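# Assemble the two printed parts to match the stand sample

## Task

Join the two printed parts so they match the assembled example on the stand, and do it quickly. The robot must not topple or finish leaning; either one means failure. Knocking anything over or moving things out of the work area also means failure.

## Robot and tools

Robot: a wheeled base with a lifting column that carries a head (cameras) and two six-joint arms, left and right, each ending in a two-finger gripper. Shoulder height S = 0.90 m + column_m. Folded, the robot is 0.73 m long, 0.62 m wide, S + 0.43 m tall, and its front sits 0.40 m ahead of the column.

Frames: the base frame has its origin on the floor between the drive wheels under the column, x forward, y left, z up, in metres. left_hand and right_hand are reported in it: the point where the fingers meet (tips 8 mm further). The hand's z axis is the finger direction (quat_wxyz maps (0,0,1) onto it) and its y axis runs along the opening. base_odometry uses the odometry frame, which is the base frame as it stood at the start; it counts wheel rotation only, so slip looks like travel. Heading is in rad, left positive, -3.142 to 3.142.

Tool move: one action plus optional "cameras" (list of cam_head_left, cam_head_right, cam_left_wrist, cam_right_wrist, nav_camera, or "all"; [] for none) and "blocking". "base" holds exactly one key, both relative to where the base stands now: translate_m (metres, forward positive, -3 to 3) or rotate_rad (radians, counter-clockwise/left positive, -3.2 to 3.2). No sideways driving. "joints" is a single dictionary shared by both arms, keyed by joint name, each value an absolute target: column_m 0 to 0.8; head_tilt_rad -0.61 to 1.308 (positive looks down); left_joint1_rad..left_joint6_rad and right_joint1_rad..right_joint6_rad with ranges joint1 -2.879 to 2.879, joint2 0 to 3.141, joint3 0 to 3.019, joint4 -1.692 to 1.57, joint5 -1.57 to 1.57 (positive swings the hand to the robot's right), joint6 -2.094 to 2.094 (positive rolls clockwise seen from behind); left_gripper_m and right_gripper_m 0 to 0.093, the fingertip gap in metres. "speeds" caps the base only for that action: translate_m 0.05 to 0.8 m/s, rotate_rad 0.1 to 1 rad/s. "min_time_s" (0.1 to 8 s) sets a minimum duration for arm and gripper motions. Unknown keys make a call invalid; out-of-range values get it refused, and then the rest of that reply's move/wait/finished_scene calls are skipped. A call without an action just reports state and images. With blocking false the call returns in about half a second; a later move replaces only the targets it names.

Arm geometry (approximate): with left_joint1_rad -1.57 or right_joint1_rad 1.57 and joints 5, 6 at 0, the arm swings in a vertical plane 0.23 m beside the column. Let a = j2 - 0.35, b = 1.05 + j2 - j3, c = b - j4. Hand forward = 0.12 + 0.39 sin a + 0.38 cos b + 0.25 cos c; height = S + 0.39 cos a - 0.38 sin b - 0.25 sin c. Example: j2, j3, j4 = 0.92, 0.78, 0.14 gives 0.60 m ahead, 0.25 m below S. Real hands may sit up to 7 cm lower and nearer (more with load). For the floor, reach out fingers-down 0.45 to 0.5 m at column_m 0.3, then lower the column; do not swing arms with the column below 0.3.

wait(seconds 0 to 10, cameras) lets time pass and returns state, early if motions finish. stop(cameras) brakes all running motions. zoom_image(camera, region [x0,y0,x1,y1] pixels, max 504x504) enlarges part of a camera's latest image. finished_scene ends the scene for good; the parts must stay assembled without the robot.

Results: joint_status and base_status per motion: done, moving, off_target, stopped, contact_stop (column, base), time_out (after up to 14 s), not_followed (safety check blocked the arm; back each moved joint off by at least 0.05 rad). on_its_own lists things the robot did unasked; held at shows a target. A gripper reading 0.003 m or more above its target means it holds something. turned_by_wheels vs turned_by_imu disagreeing by over ~4% and at least 0.05 rad signals slip or collision. base_tilt is in degrees. motor_effort is wheel effort in percent, peak in brackets. wheel_motors_off 1 means overload cutout. MOTOR HOT warns of heat; at 100 °C the arm drops for 30 to 60 s.

Caution: the column halts (contact_stop) when a held object or hand touches down, and then must rise 0.2 m before it will descend again. Small target changes (under ~0.03 rad, 0.08 for joints 2 and 3) may not move a joint yet read done. Approach contacts in ~0.05 rad steps. Fast, stretched arms overshoot up to ~30 degrees; swinging both fast with loads can tip the robot. Never let the arms strike or squeeze each other, including grippers closing on the other hand's fingers. To relieve a pushing arm, resend its reported positions. Release parts gently and only at rest; avoid drops, slams and hard pushes on fixed or heavy objects. Thinking time lets the scene run on.

Each tool is called as name(argument=value, ...), one argument or row to a line, values as JSON.

## Session

move(
  cameras=["all"],
)

Scene clock: 0.00 s.
Joint torques (N m): no reading
Heat: left arm: hottest shoulder 28 °C; right arm: hottest shoulder 30 °C.
base_odometry: x=+0.000 y=+0.000 heading=+0.000
turned_by_wheels: +0.000
turned_by_imu: +0.000
base_tilt: forward=-0.3 right=+0.4
base_status: not commanded
joint_positions: column_m=+0.554 head_tilt_rad=+0.876 left_joint1_rad=-1.582 left_joint2_rad=+0.902 left_joint3_rad=+0.415 left_joint4_rad=-0.991 left_joint5_rad=-0.025 left_joint6_rad=-0.013 left_gripper_m=+0.09396 right_joint1_rad=+1.560 right_joint2_rad=+0.879 right_joint3_rad=+0.383 right_joint4_rad=-0.953 right_joint5_rad=-0.014 right_joint6_rad=+0.094 right_gripper_m=+0.09396
joint_status: not commanded
wheel_motors_off: 0
motor_effort: left_wheel=+1 right_wheel=+1
left_hand: x=+0.1388 y=+0.2267 z=+1.2580 quat_wxyz=(+0.459, -0.005, -0.888, -0.011) (m; base frame)
right_hand: x=+0.1318 y=-0.2252 z=+1.2567 quat_wxyz=(+0.446, -0.050, -0.893, +0.018) (m; base frame)
pictures: cam_head_left, cam_head_right, cam_left_wrist, cam_right_wrist, nav_camera

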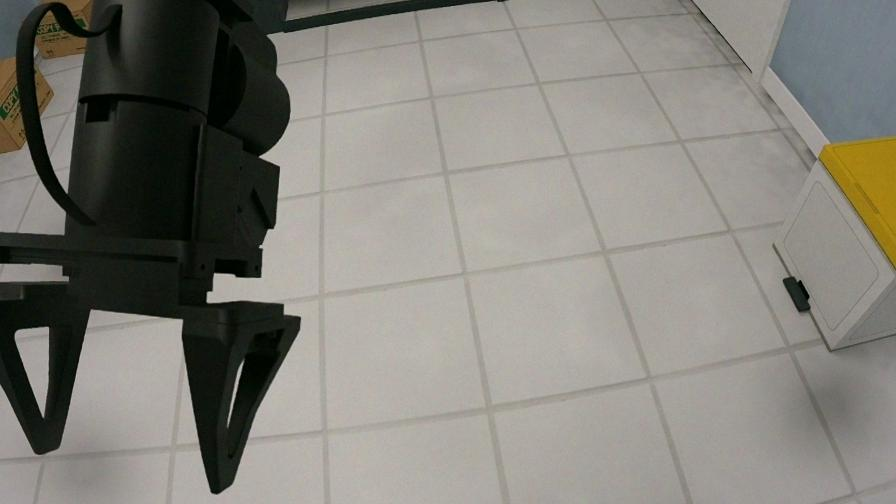

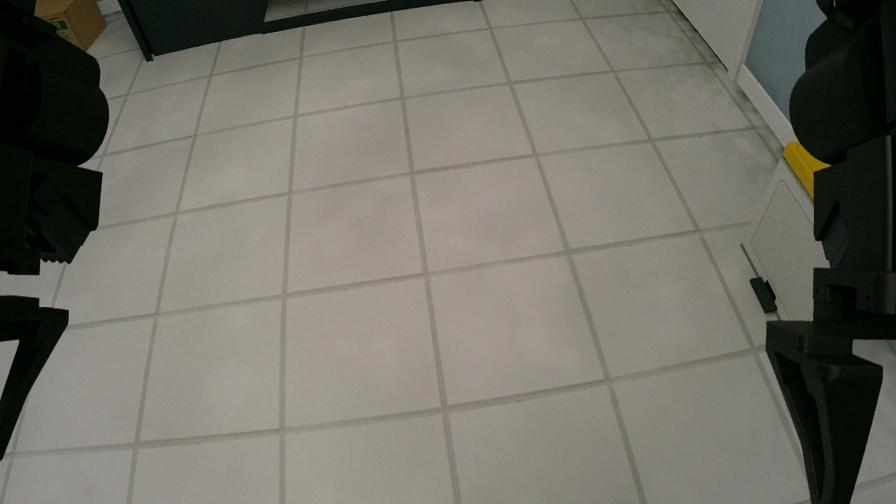

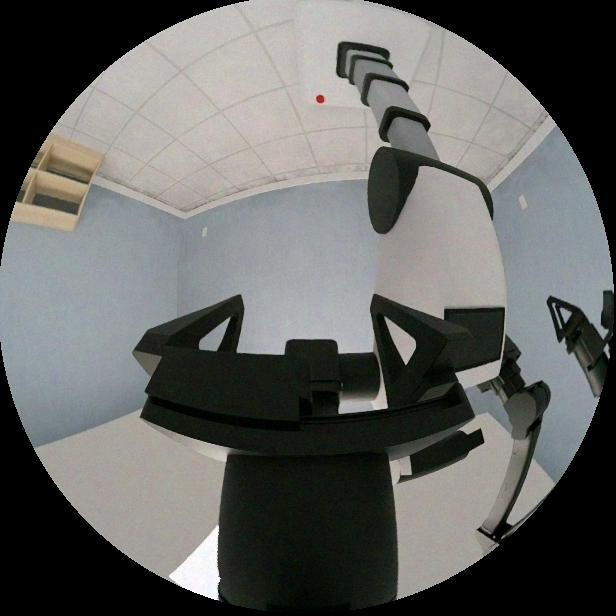

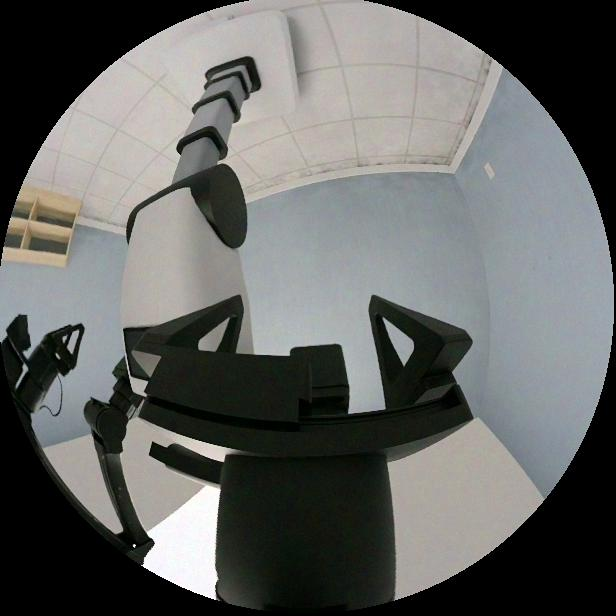

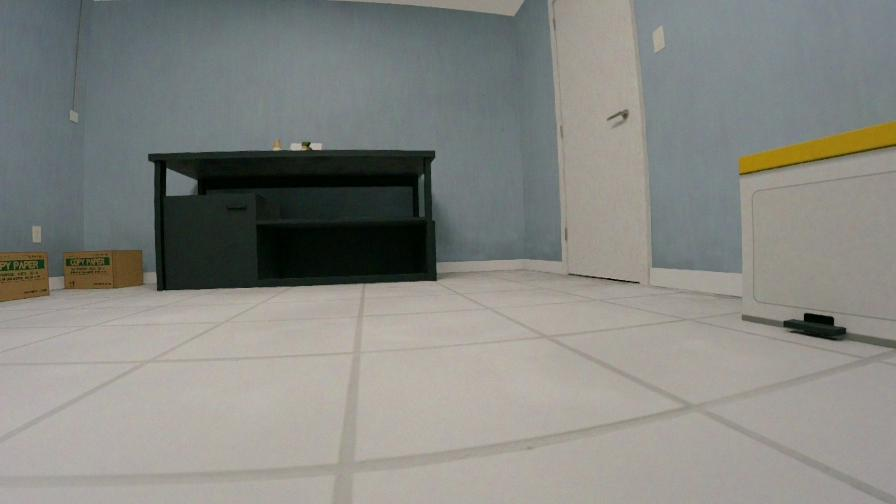

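move(
  joints={"head_tilt_rad": 0.45},
  cameras=["cam_head_left", "cam_head_right", "nav_camera"],
)

zoom_image(
  camera="nav_camera",
  region=[140, 120, 450, 300],
)

Scene clock: 1.20 s.
Joint torques (N m): left_arm=[1.67 -7.41 -1.29 -1.98 -0.12 -0.05] | right_arm=[1.32 -4.07 -1.33 -1.29 -0.07 0.11]
Heat: left arm: hottest shoulder 28 °C; right arm: hottest shoulder 30 °C.
move: done
base_odometry: x=+0.000 y=+0.000 heading=+0.000
turned_by_wheels: +0.000
turned_by_imu: +0.000
base_tilt: forward=-0.3 right=+0.4
base_status: not commanded
joint_positions: column_m=+0.554 head_tilt_rad=+0.469 left_joint1_rad=-1.582 left_joint2_rad=+0.902 left_joint3_rad=+0.415 left_joint4_rad=-0.991 left_joint5_rad=-0.025 left_joint6_rad=-0.013 left_gripper_m=+0.09396 right_joint1_rad=+1.560 right_joint2_rad=+0.879 right_joint3_rad=+0.383 right_joint4_rad=-0.953 right_joint5_rad=-0.014 right_joint6_rad=+0.094 right_gripper_m=+0.09396
joint_status: all done
wheel_motors_off: 0
motor_effort: left_wheel=+2(3) right_wheel=+1(1)
left_hand: x=+0.1388 y=+0.2267 z=+1.2580 quat_wxyz=(+0.459, -0.005, -0.888, -0.011) (m; base frame)
right_hand: x=+0.1318 y=-0.2252 z=+1.2567 quat_wxyz=(+0.446, -0.050, -0.893, +0.018) (m; base frame)
pictures: cam_head_left, cam_head_right, nav_camera
camera_calibration:
cam_head_left: T_world_to_cam=[[0.117229, -0.99228, -0.0404601, 0.110802], [-0.492107, -0.0226541, -0.87024, 1.36378], [0.862605, 0.121928, -0.490964, 0.642176], [0, 0, 0, 1]] pos_world=[0.104192, 0.0625428, 1.50658]
cam_head_right: T_world_to_cam=[[0.119933, -0.992046, -0.038225, -0.0122125], [-0.491947, -0.0259421, -0.870239, 1.36371], [0.862325, 0.123175, -0.491145, 0.64234], [0, 0, 0, 1]] pos_world=[0.118432, -0.055858, 1.50177]

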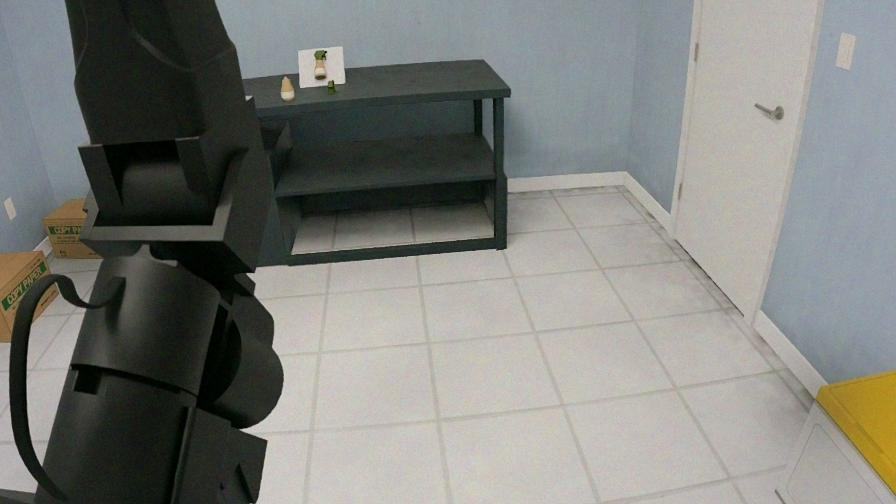

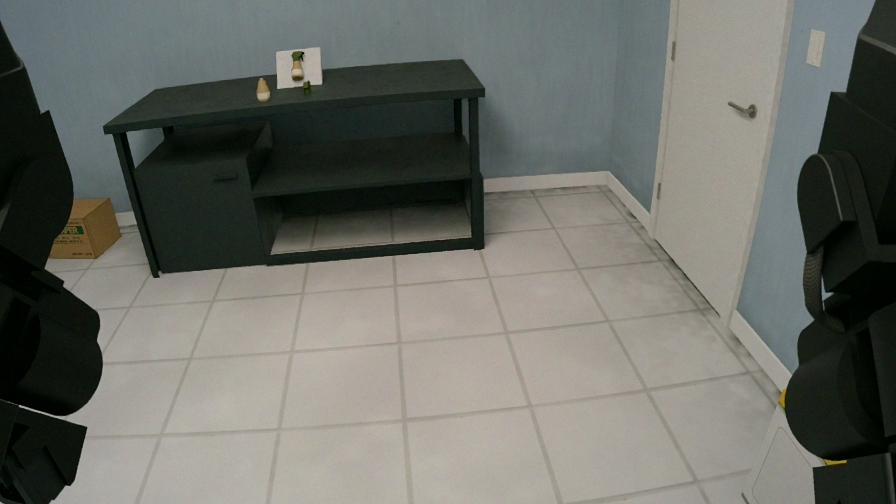

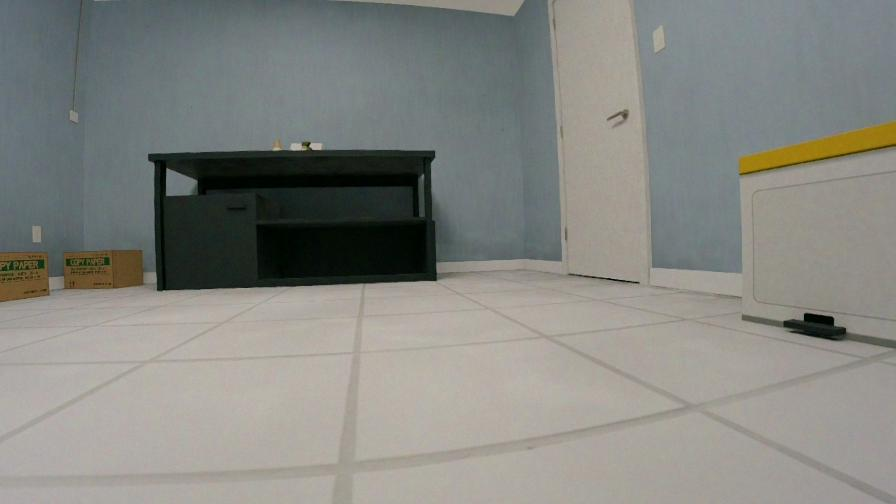

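Scaled by 1.626.

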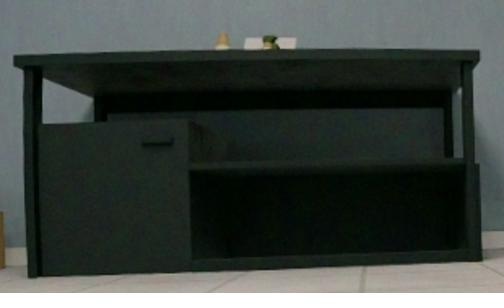

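zoom_image(
  camera="cam_head_right",
  region=[230, 35, 350, 115],
)

zoom_image(
  camera="cam_head_left",
  region=[260, 35, 380, 115],
)

Scaled by 4.200.

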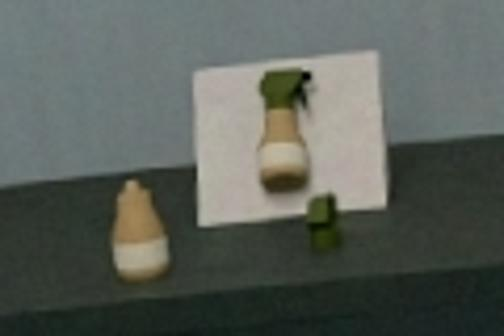

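Scaled by 4.200.

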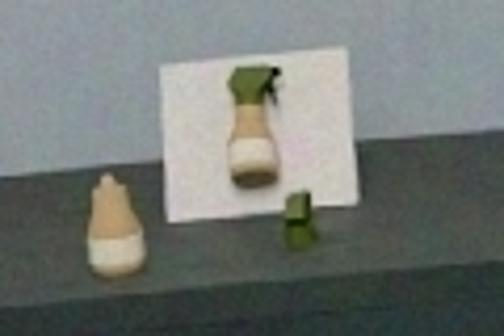

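move(
  base={"rotate_rad": 0.477},
)

move(
  base={"translate_m": 1.72},
)

move(
  base={"rotate_rad": -0.29},
  joints={"head_tilt_rad": 0.75},
  cameras=["cam_head_left", "cam_head_right", "nav_camera"],
)

Scene clock: 8.07 s.
Joint torques (N m): left_arm=[1.61 -7.36 -1.28 -1.99 -0.12 -0.06] | right_arm=[1.32 -4.07 -1.33 -1.28 -0.07 0.11]
Heat: left arm: hottest shoulder 28 °C; right arm: hottest shoulder 30 °C.
move: done
base_odometry: x=+0.000 y=+0.000 heading=+0.476
turned_by_wheels: +0.476
turned_by_imu: +0.472
base_tilt: forward=-0.2 right=+0.5
base_status: done
joint_positions: column_m=+0.554 head_tilt_rad=+0.469 left_joint1_rad=-1.582 left_joint2_rad=+0.902 left_joint3_rad=+0.415 left_joint4_rad=-0.991 left_joint5_rad=-0.026 left_joint6_rad=-0.013 left_gripper_m=+0.09396 right_joint1_rad=+1.560 right_joint2_rad=+0.879 right_joint3_rad=+0.383 right_joint4_rad=-0.953 right_joint5_rad=-0.014 right_joint6_rad=+0.094 right_gripper_m=+0.09396
joint_status: not commanded
wheel_motors_off: 0
motor_effort: left_wheel=-3(46) right_wheel=+4(42)
left_hand: x=+0.1388 y=+0.2268 z=+1.2580 quat_wxyz=(+0.459, -0.005, -0.888, -0.011) (m; base frame)
right_hand: x=+0.1318 y=-0.2252 z=+1.2567 quat_wxyz=(+0.446, -0.050, -0.893, +0.018) (m; base frame)
pictures: none

Scene clock: 12.27 s.
Joint torques (N m): left_arm=[1.67 -7.41 -1.37 -1.98 -0.12 -0.05] | right_arm=[1.32 -4.07 -1.31 -1.26 -0.07 0.11]
Heat: left arm: hottest shoulder 28 °C; right arm: hottest shoulder 30 °C.
move: done
base_odometry: x=+1.529 y=+0.789 heading=+0.476
turned_by_wheels: +0.000
turned_by_imu: -0.004
base_tilt: forward=-0.3 right=+0.4
base_status: done
joint_positions: column_m=+0.554 head_tilt_rad=+0.468 left_joint1_rad=-1.582 left_joint2_rad=+0.902 left_joint3_rad=+0.416 left_joint4_rad=-0.991 left_joint5_rad=-0.026 left_joint6_rad=-0.013 left_gripper_m=+0.09396 right_joint1_rad=+1.560 right_joint2_rad=+0.879 right_joint3_rad=+0.383 right_joint4_rad=-0.953 right_joint5_rad=-0.014 right_joint6_rad=+0.094 right_gripper_m=+0.09396
joint_status: not commanded
wheel_motors_off: 0
motor_effort: left_wheel=+0(49) right_wheel=-1(51)
left_hand: x=+0.1392 y=+0.2268 z=+1.2579 quat_wxyz=(+0.459, -0.005, -0.888, -0.011) (m; base frame)
right_hand: x=+0.1316 y=-0.2252 z=+1.2568 quat_wxyz=(+0.446, -0.050, -0.893, +0.018) (m; base frame)
pictures: none

Scene clock: 13.77 s.
Joint torques (N m): left_arm=[1.67 -7.47 -1.37 -1.99 -0.12 -0.06] | right_arm=[1.38 -4.01 -1.31 -1.28 -0.07 0.11]
Heat: left arm: hottest shoulder 28 °C; right arm: hottest shoulder 30 °C.
move: done
base_odometry: x=+1.529 y=+0.789 heading=+0.187
turned_by_wheels: -0.289
turned_by_imu: -0.287
base_tilt: forward=-0.3 right=+0.4
base_status: done
joint_positions: column_m=+0.554 head_tilt_rad=+0.752 left_joint1_rad=-1.582 left_joint2_rad=+0.902 left_joint3_rad=+0.416 left_joint4_rad=-0.991 left_joint5_rad=-0.026 left_joint6_rad=-0.013 left_gripper_m=+0.09396 right_joint1_rad=+1.560 right_joint2_rad=+0.879 right_joint3_rad=+0.383 right_joint4_rad=-0.953 right_joint5_rad=-0.014 right_joint6_rad=+0.094 right_gripper_m=+0.09396
joint_status: all done
wheel_motors_off: 0
motor_effort: left_wheel=+1(37) right_wheel=-2(48)
left_hand: x=+0.1392 y=+0.2268 z=+1.2579 quat_wxyz=(+0.459, -0.005, -0.888, -0.011) (m; base frame)
right_hand: x=+0.1316 y=-0.2252 z=+1.2568 quat_wxyz=(+0.446, -0.050, -0.893, +0.018) (m; base frame)
pictures: cam_head_left, cam_head_right, nav_camera
camera_calibration:
cam_head_left: T_world_to_cam=[[0.101232, -0.99228, -0.0716407, 0.159611], [-0.715861, -0.0226466, -0.697876, 1.10957], [0.690866, 0.121932, -0.712627, 0.992056], [0, 0, 0, 1]] pos_world=[0.0927647, 0.0625428, 1.49274]
cam_head_right: T_world_to_cam=[[0.104453, -0.992046, -0.0702511, 0.037883], [-0.715706, -0.0259346, -0.69792, 1.10948], [0.690546, 0.123179, -0.712722, 0.992162], [0, 0, 0, 1]] pos_world=[0.104972, -0.0558581, 1.48413]

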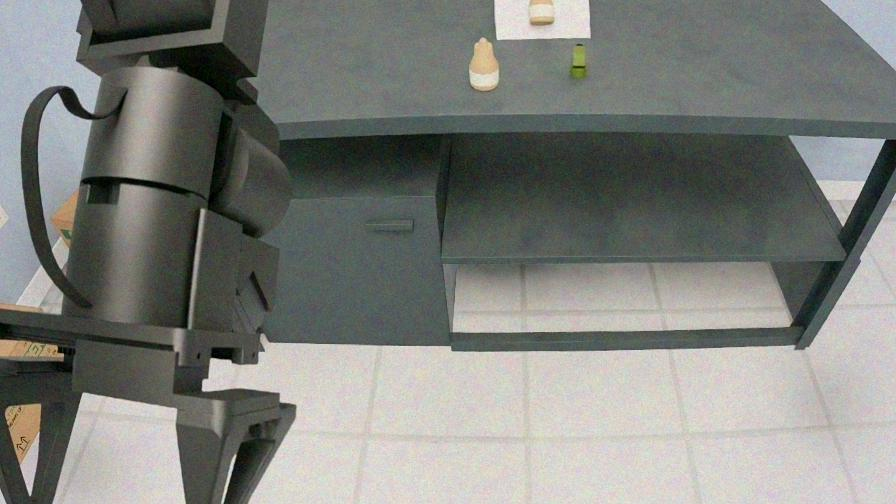

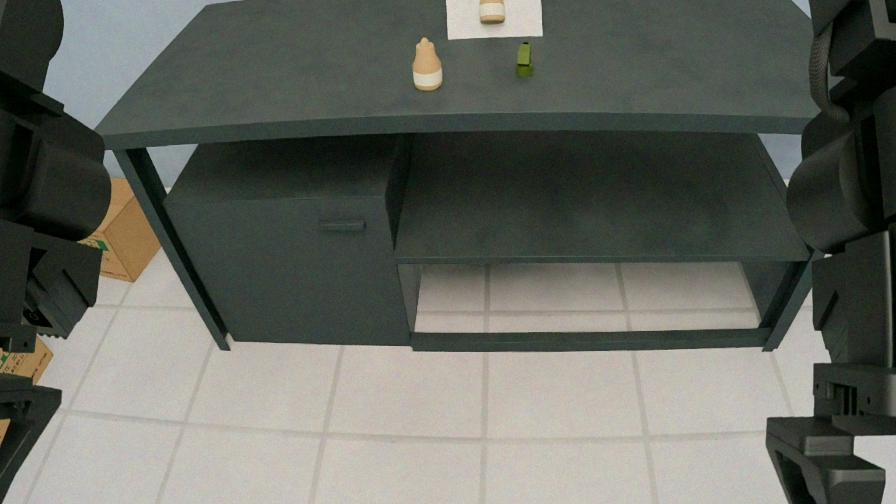

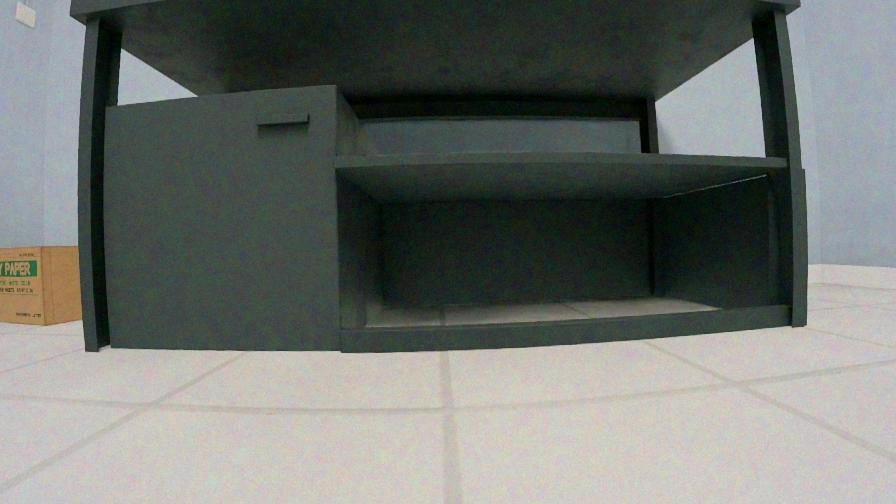

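zoom_image(
  camera="cam_head_right",
  region=[390, 0, 570, 110],
)

zoom_image(
  camera="cam_head_left",
  region=[440, 0, 620, 110],
)

Scaled by 2.800.

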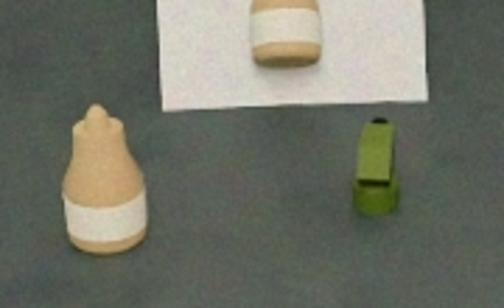

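Scaled by 2.800.

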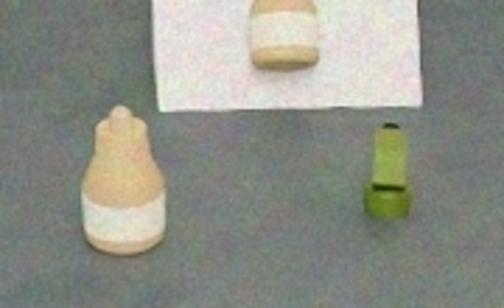

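move(
  base={"translate_m": 0.54},
  joints={"head_tilt_rad": 0.82},
  cameras=["cam_head_left", "cam_head_right"],
)

zoom_image(
  camera="cam_head_right",
  region=[380, 0, 660, 200],
)

zoom_image(
  camera="cam_head_left",
  region=[420, 0, 700, 200],
)

Scene clock: 18.17 s.
Joint torques (N m): left_arm=[1.67 -7.41 -1.5 -1.99 -0.12 -0.06] | right_arm=[1.32 -4.07 -1.48 -1.28 -0.07 0.11]
Heat: left arm: hottest shoulder 28 °C; right arm: hottest shoulder 30 °C.
move: done
base_odometry: x=+2.060 y=+0.889 heading=+0.187
turned_by_wheels: +0.000
turned_by_imu: -0.002
base_tilt: forward=-0.3 right=+0.3
base_status: done
joint_positions: column_m=+0.554 head_tilt_rad=+0.822 left_joint1_rad=-1.582 left_joint2_rad=+0.902 left_joint3_rad=+0.418 left_joint4_rad=-0.991 left_joint5_rad=-0.026 left_joint6_rad=-0.013 left_gripper_m=+0.09396 right_joint1_rad=+1.560 right_joint2_rad=+0.879 right_joint3_rad=+0.385 right_joint4_rad=-0.953 right_joint5_rad=-0.014 right_joint6_rad=+0.094 right_gripper_m=+0.09396
joint_status: all done
wheel_motors_off: 0
motor_effort: left_wheel=-1(53) right_wheel=+0(46)
left_hand: x=+0.1400 y=+0.2268 z=+1.2576 quat_wxyz=(+0.458, -0.005, -0.889, -0.011) (m; base frame)
right_hand: x=+0.1328 y=-0.2252 z=+1.2563 quat_wxyz=(+0.445, -0.050, -0.894, +0.018) (m; base frame)
pictures: cam_head_left, cam_head_right
camera_calibration:
cam_head_left: T_world_to_cam=[[0.0959745, -0.99228, -0.0785401, 0.170507], [-0.762911, -0.0226496, -0.646107, 1.03224], [0.63934, 0.121929, -0.759195, 1.06642], [0, 0, 0, 1]] pos_world=[0.0893372, 0.0625428, 1.48995]
cam_head_right: T_world_to_cam=[[0.0992849, -0.992046, -0.0773791, 0.0491177], [-0.76276, -0.0259375, -0.646161, 1.03207], [0.639015, 0.123176, -0.759268, 1.0664], [0, 0, 0, 1]] pos_world=[0.100898, -0.0558581, 1.48036]

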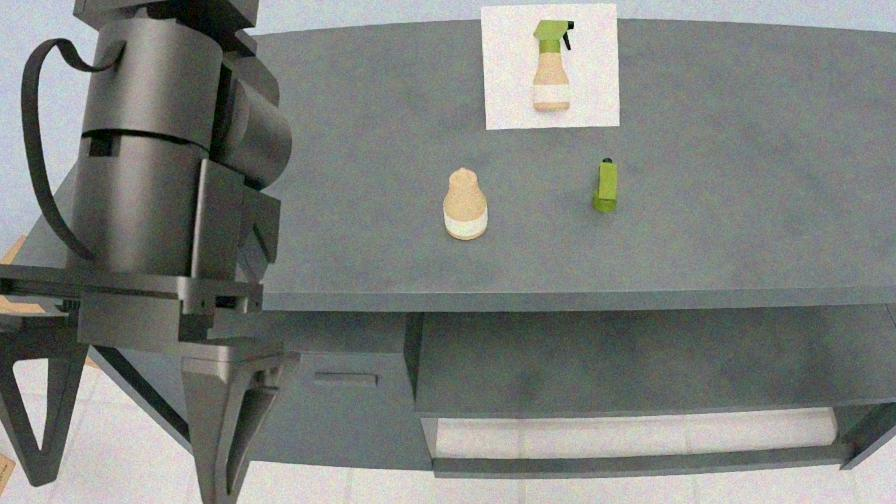

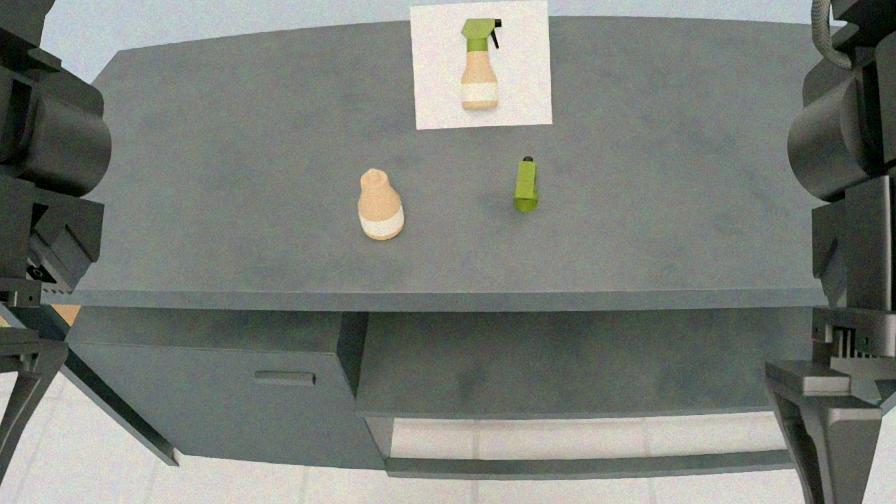

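Scaled by 1.800.

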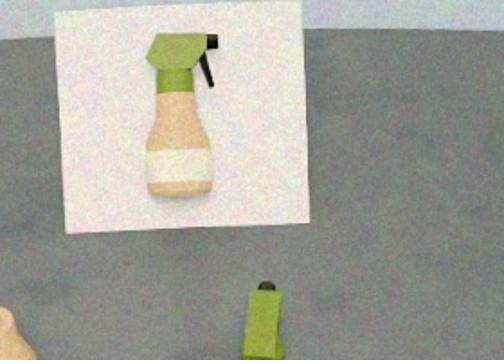

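Scaled by 1.800.

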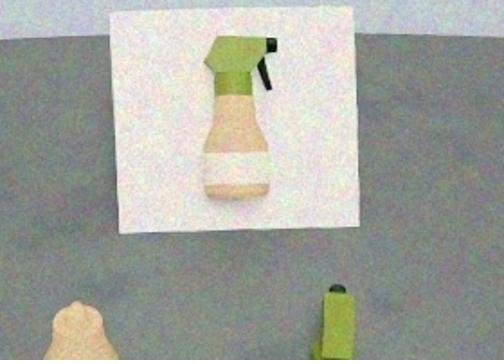

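zoom_image(
  camera="cam_head_right",
  region=[340, 150, 420, 250],
)

zoom_image(
  camera="cam_head_right",
  region=[490, 145, 560, 225],
)

zoom_image(
  camera="cam_head_left",
  region=[430, 155, 500, 250],
)

zoom_image(
  camera="cam_head_left",
  region=[570, 145, 640, 225],
)

zoom_image(
  camera="cam_head_left",
  region=[500, 0, 610, 130],
)

Scaled by 5.040.

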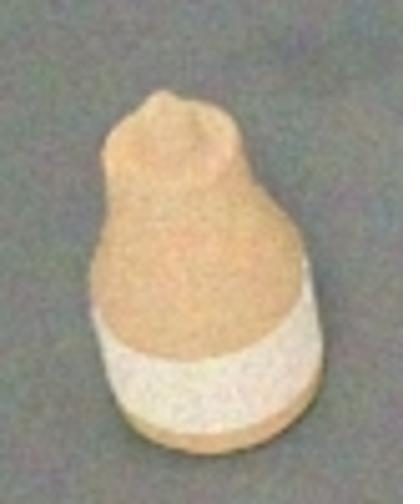

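Scaled by 6.300.

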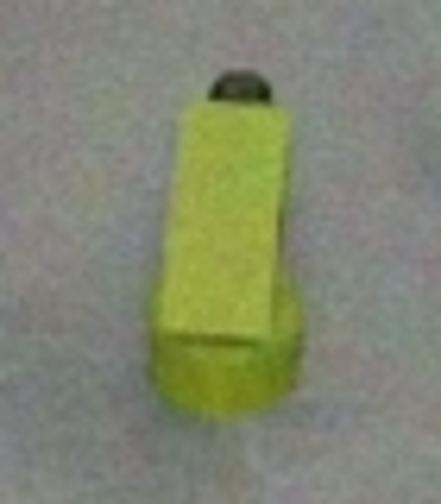

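Scaled by 5.305.

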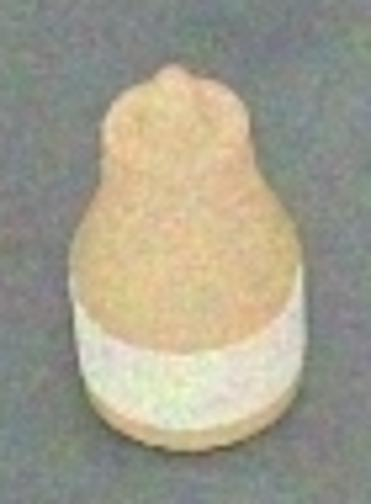

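Scaled by 6.300.

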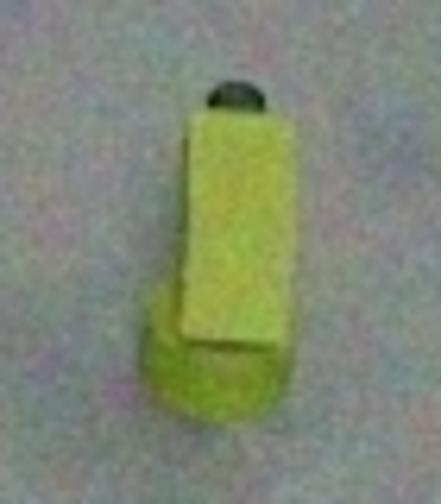

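Scaled by 3.877.

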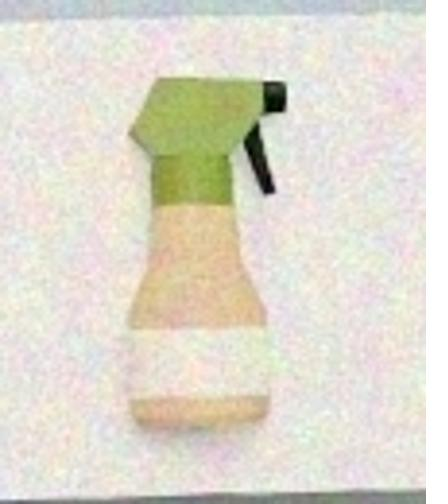

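move(
  joints={"column_m": 0.5, "left_joint1_rad": -1.73, "left_joint2_rad": 1.27, "left_joint3_rad": 0.993, "left_joint4_rad": 0.327, "left_joint5_rad": 0.0, "left_joint6_rad": 0.0},
  cameras=["cam_head_left", "cam_head_right", "cam_left_wrist"],
)

zoom_image(
  camera="cam_left_wrist",
  region=[206, 206, 406, 406],
)

Scene clock: 37.27 s.
Joint torques (N m): left_arm=[0.15 -17.9 2.67 1.95 -0.01 -0.01] | right_arm=[1.32 -4.07 -1.48 -1.29 -0.07 0.11]
Heat: left arm: hottest shoulder 29 °C; right arm: hottest shoulder 30 °C.
move: done
base_odometry: x=+2.060 y=+0.889 heading=+0.187
turned_by_wheels: +0.000
turned_by_imu: +0.000
base_tilt: forward=-0.3 right=+0.4
base_status: not commanded
joint_positions: column_m=+0.500 head_tilt_rad=+0.822 left_joint1_rad=-1.737 left_joint2_rad=+1.277 left_joint3_rad=+1.000 left_joint4_rad=+0.311 left_joint5_rad=+0.000 left_joint6_rad=-0.002 left_gripper_m=+0.09396 right_joint1_rad=+1.560 right_joint2_rad=+0.879 right_joint3_rad=+0.385 right_joint4_rad=-0.953 right_joint5_rad=-0.014 right_joint6_rad=+0.094 right_gripper_m=+0.09396
joint_status: all done
wheel_motors_off: 0
motor_effort: left_wheel=-1(3) right_wheel=+1(2)
left_hand: x=+0.6529 y=+0.1267 z=+1.0580 quat_wxyz=(-0.274, -0.019, -0.958, +0.080) (m; base frame)
right_hand: x=+0.1328 y=-0.2252 z=+1.2024 quat_wxyz=(+0.445, -0.050, -0.894, +0.018) (m; base frame)
pictures: cam_head_left, cam_head_right, cam_left_wrist
camera_calibration:
cam_head_left: T_world_to_cam=[[0.0959745, -0.99228, -0.0785401, 0.166266], [-0.762911, -0.0226496, -0.646107, 0.997351], [0.63934, 0.121929, -0.759195, 1.02543], [0, 0, 0, 1]] pos_world=[0.0893372, 0.0625428, 1.43595]
cam_head_right: T_world_to_cam=[[0.0992849, -0.992046, -0.0773791, 0.044947], [-0.76276, -0.0259375, -0.646161, 0.997238], [0.639015, 0.123176, -0.759268, 1.02547], [0, 0, 0, 1]] pos_world=[0.100898, -0.0558581, 1.42646]
cam_left_wrist: T_world_to_cam=[[-0.0819902, -0.987426, 0.13516, 0.0356807], [-0.993808, 0.0912068, 0.0634615, 0.57304], [-0.074991, -0.129119, -0.988789, 1.24026], [0, 0, 0, 1]] pos_world=[0.665425, 0.143109, 1.18517]

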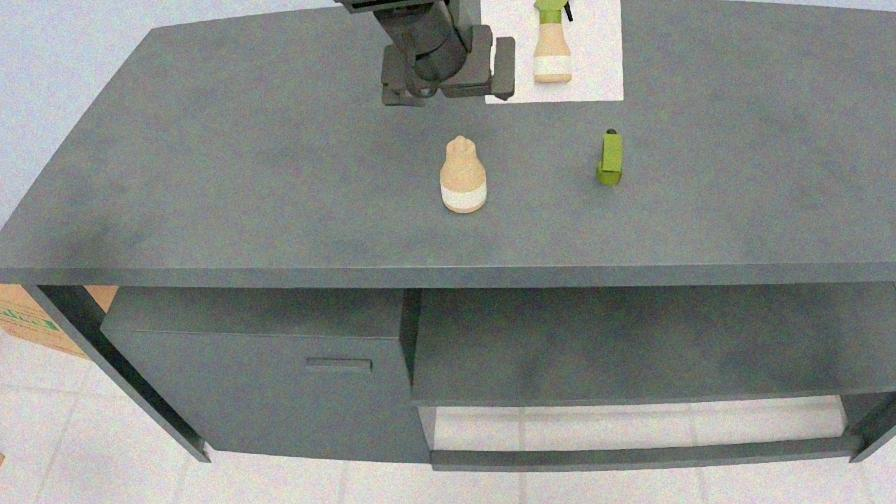

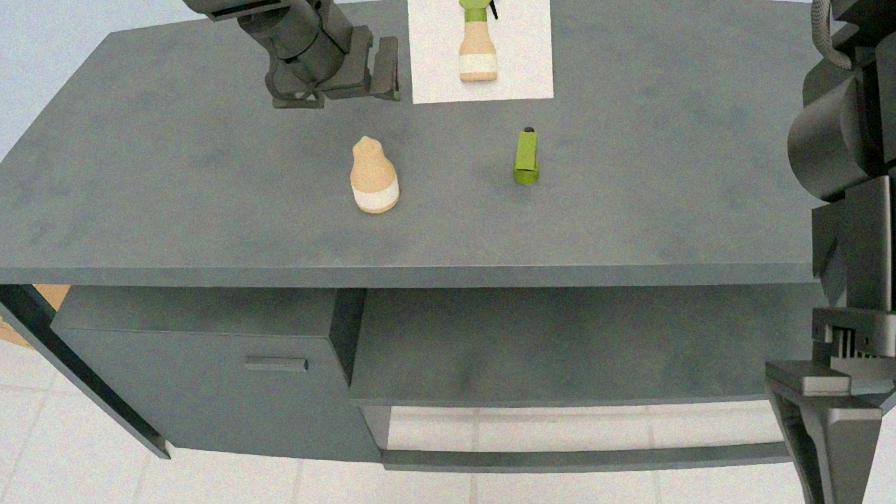

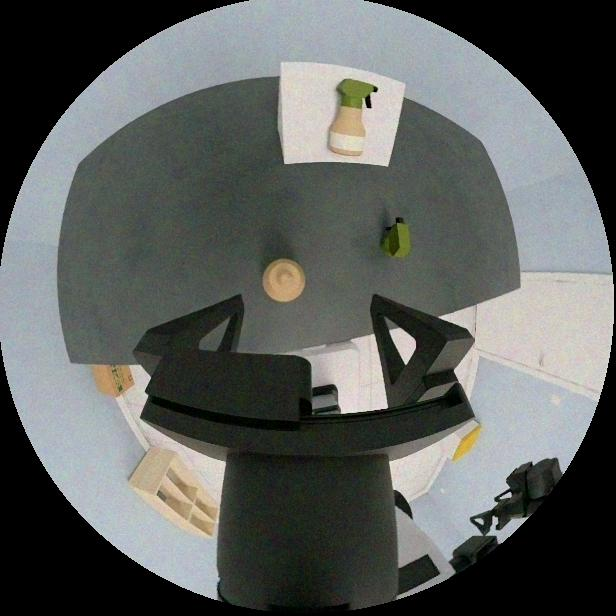

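Scaled by 2.520 from the camera's 616x616 image, which has a finer 880x880 frame.

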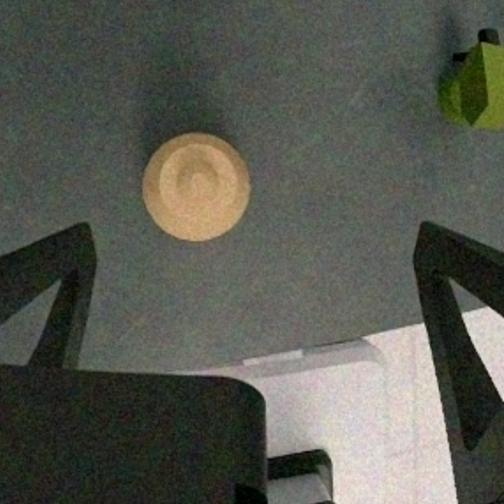

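zoom_image(
  camera="cam_left_wrist",
  region=[255, 250, 315, 310],
)

zoom_image(
  camera="cam_left_wrist",
  region=[365, 205, 425, 265],
)

zoom_image(
  camera="cam_head_left",
  region=[430, 125, 500, 220],
)

zoom_image(
  camera="cam_head_right",
  region=[340, 125, 410, 220],
)

Scaled by 8.400 from the camera's 616x616 image, which has a finer 880x880 frame.

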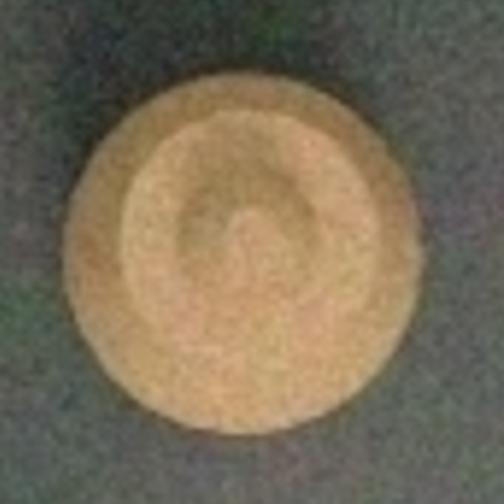

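Scaled by 8.400 from the camera's 616x616 image, which has a finer 880x880 frame.

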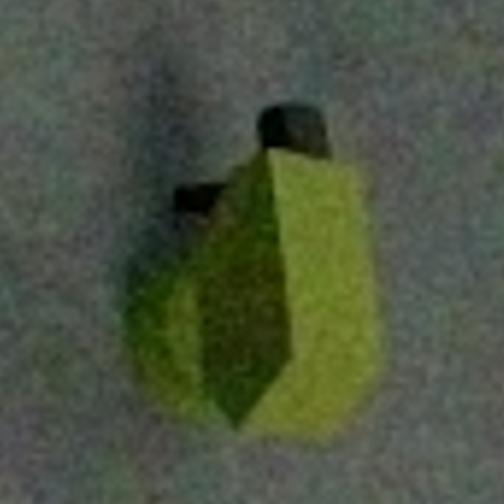

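Scaled by 5.305.

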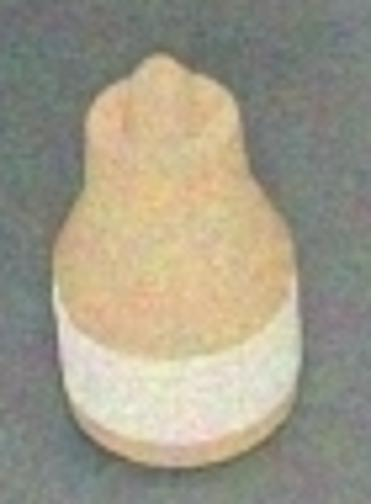

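Scaled by 5.305.

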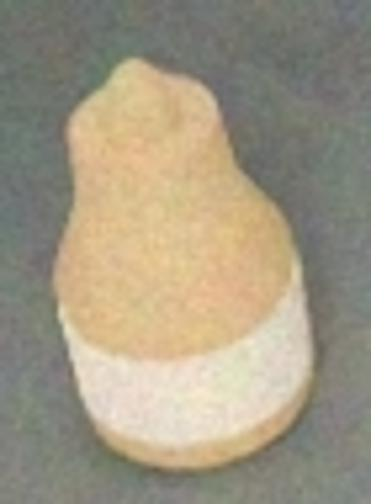

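zoom_image(
  camera="cam_head_left",
  region=[580, 120, 640, 195],
)

zoom_image(
  camera="cam_head_right",
  region=[495, 120, 555, 195],
)

Scaled by 6.720.

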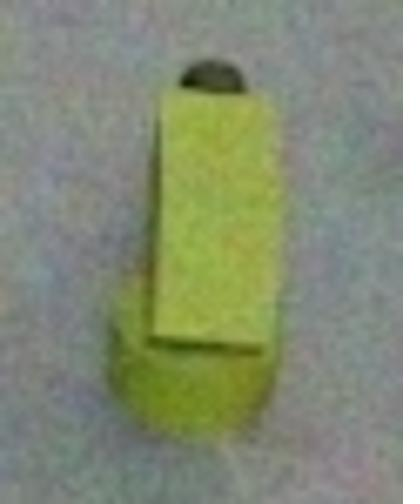

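Scaled by 6.720.

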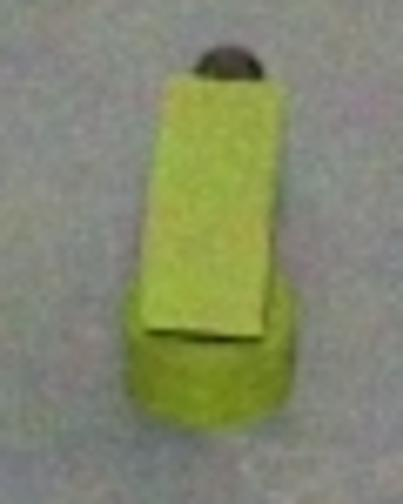

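move(
  joints={"column_m": 0.54, "left_joint1_rad": -2.183, "left_joint2_rad": 1.76, "left_joint3_rad": 1.979, "left_joint4_rad": -0.83, "left_joint5_rad": -0.521, "left_joint6_rad": -0.30},
  cameras=["cam_head_left", "cam_head_right", "cam_left_wrist"],
)

zoom_image(
  camera="cam_left_wrist",
  region=[206, 206, 406, 406],
)

Scene clock: 45.13 s.
Joint torques (N m): left_arm=[-9.47 -20.54 7.32 -0.46 -0.14 -0.11] | right_arm=[1.38 -4.07 -1.48 -1.29 -0.07 0.11]
Heat: left arm: hottest shoulder 30 °C; right arm: hottest shoulder 30 °C.
move: done
base_odometry: x=+2.060 y=+0.889 heading=+0.187
turned_by_wheels: +0.000
turned_by_imu: +0.000
base_tilt: forward=-0.3 right=+0.4
base_status: not commanded
joint_positions: column_m=+0.540 head_tilt_rad=+0.822 left_joint1_rad=-2.181 left_joint2_rad=+1.745 left_joint3_rad=+1.963 left_joint4_rad=-0.818 left_joint5_rad=-0.521 left_joint6_rad=-0.296 left_gripper_m=+0.09397 right_joint1_rad=+1.560 right_joint2_rad=+0.879 right_joint3_rad=+0.385 right_joint4_rad=-0.953 right_joint5_rad=-0.014 right_joint6_rad=+0.094 right_gripper_m=+0.09396
joint_status: all done
wheel_motors_off: 0
motor_effort: left_wheel=-3(3) right_wheel=+1(4)
left_hand: x=+0.7044 y=-0.1129 z=+1.0710 quat_wxyz=(-0.006, -0.017, -1.000, +0.001) (m; base frame)
right_hand: x=+0.1328 y=-0.2252 z=+1.2423 quat_wxyz=(+0.445, -0.050, -0.894, +0.018) (m; base frame)
pictures: cam_head_left, cam_head_right, cam_left_wrist
camera_calibration:
cam_head_left: T_world_to_cam=[[0.0959689, -0.992281, -0.0785449, 0.169407], [-0.762911, -0.0226422, -0.646106, 1.02313], [0.63934, 0.121929, -0.759195, 1.05572], [0, 0, 0, 1]] pos_world=[0.0893372, 0.0625428, 1.47585]
cam_head_right: T_world_to_cam=[[0.0992793, -0.992046, -0.0773839, 0.048042], [-0.762761, -0.0259302, -0.646161, 1.02302], [0.639015, 0.123176, -0.759268, 1.05577], [0, 0, 0, 1]] pos_world=[0.100898, -0.0558581, 1.46636]
cam_left_wrist: T_world_to_cam=[[-0.0394451, -0.999211, -0.00467992, -0.0799849], [-0.816188, 0.0295175, 0.577032, -0.0368548], [-0.576439, 0.0265808, -0.816708, 1.41257], [0, 0, 0, 1]] pos_world=[0.781027, -0.116381, 1.17455]

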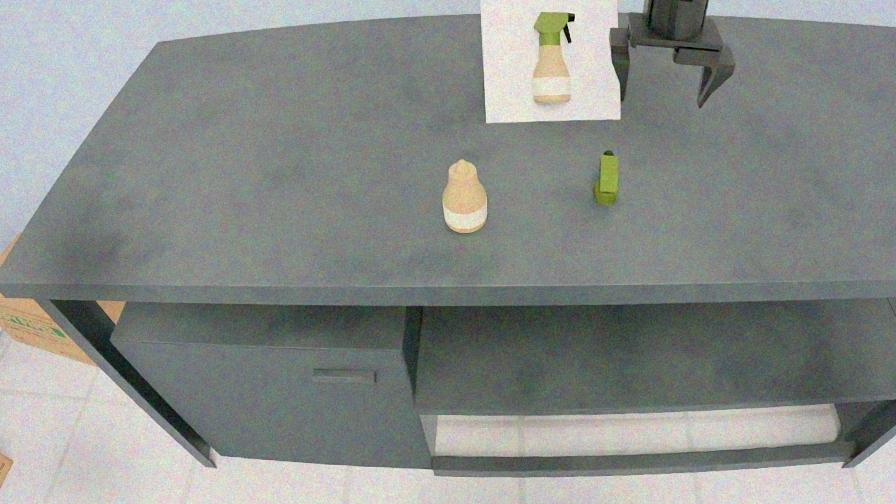

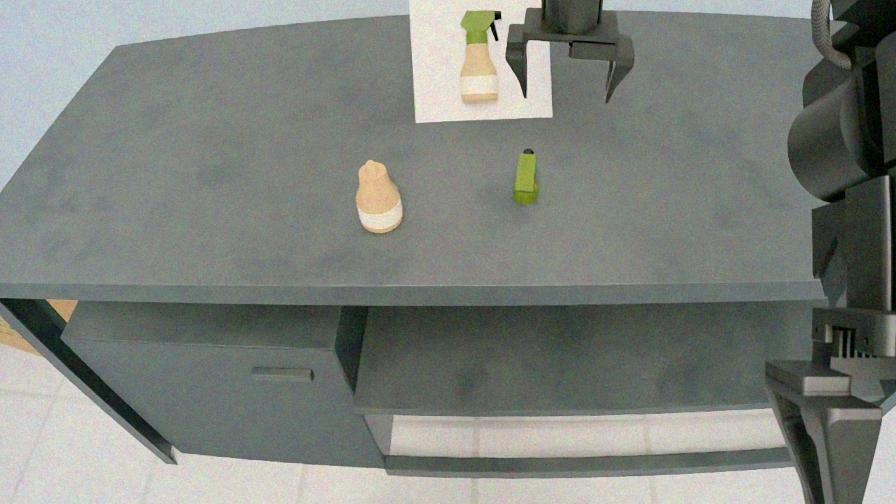

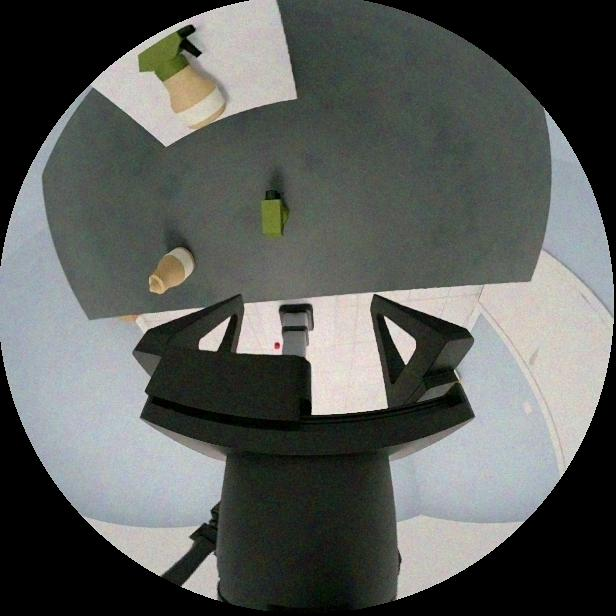

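Scaled by 2.520 from the camera's 616x616 image, which has a finer 880x880 frame.

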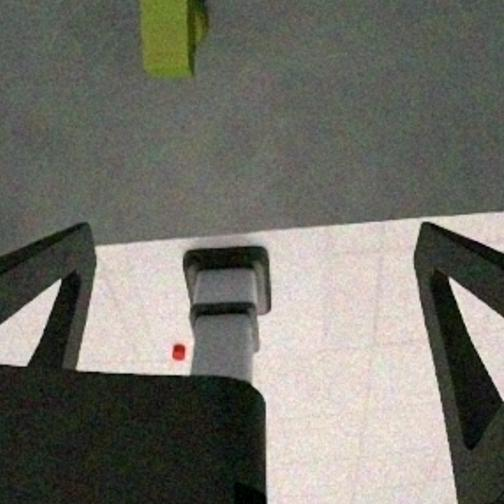

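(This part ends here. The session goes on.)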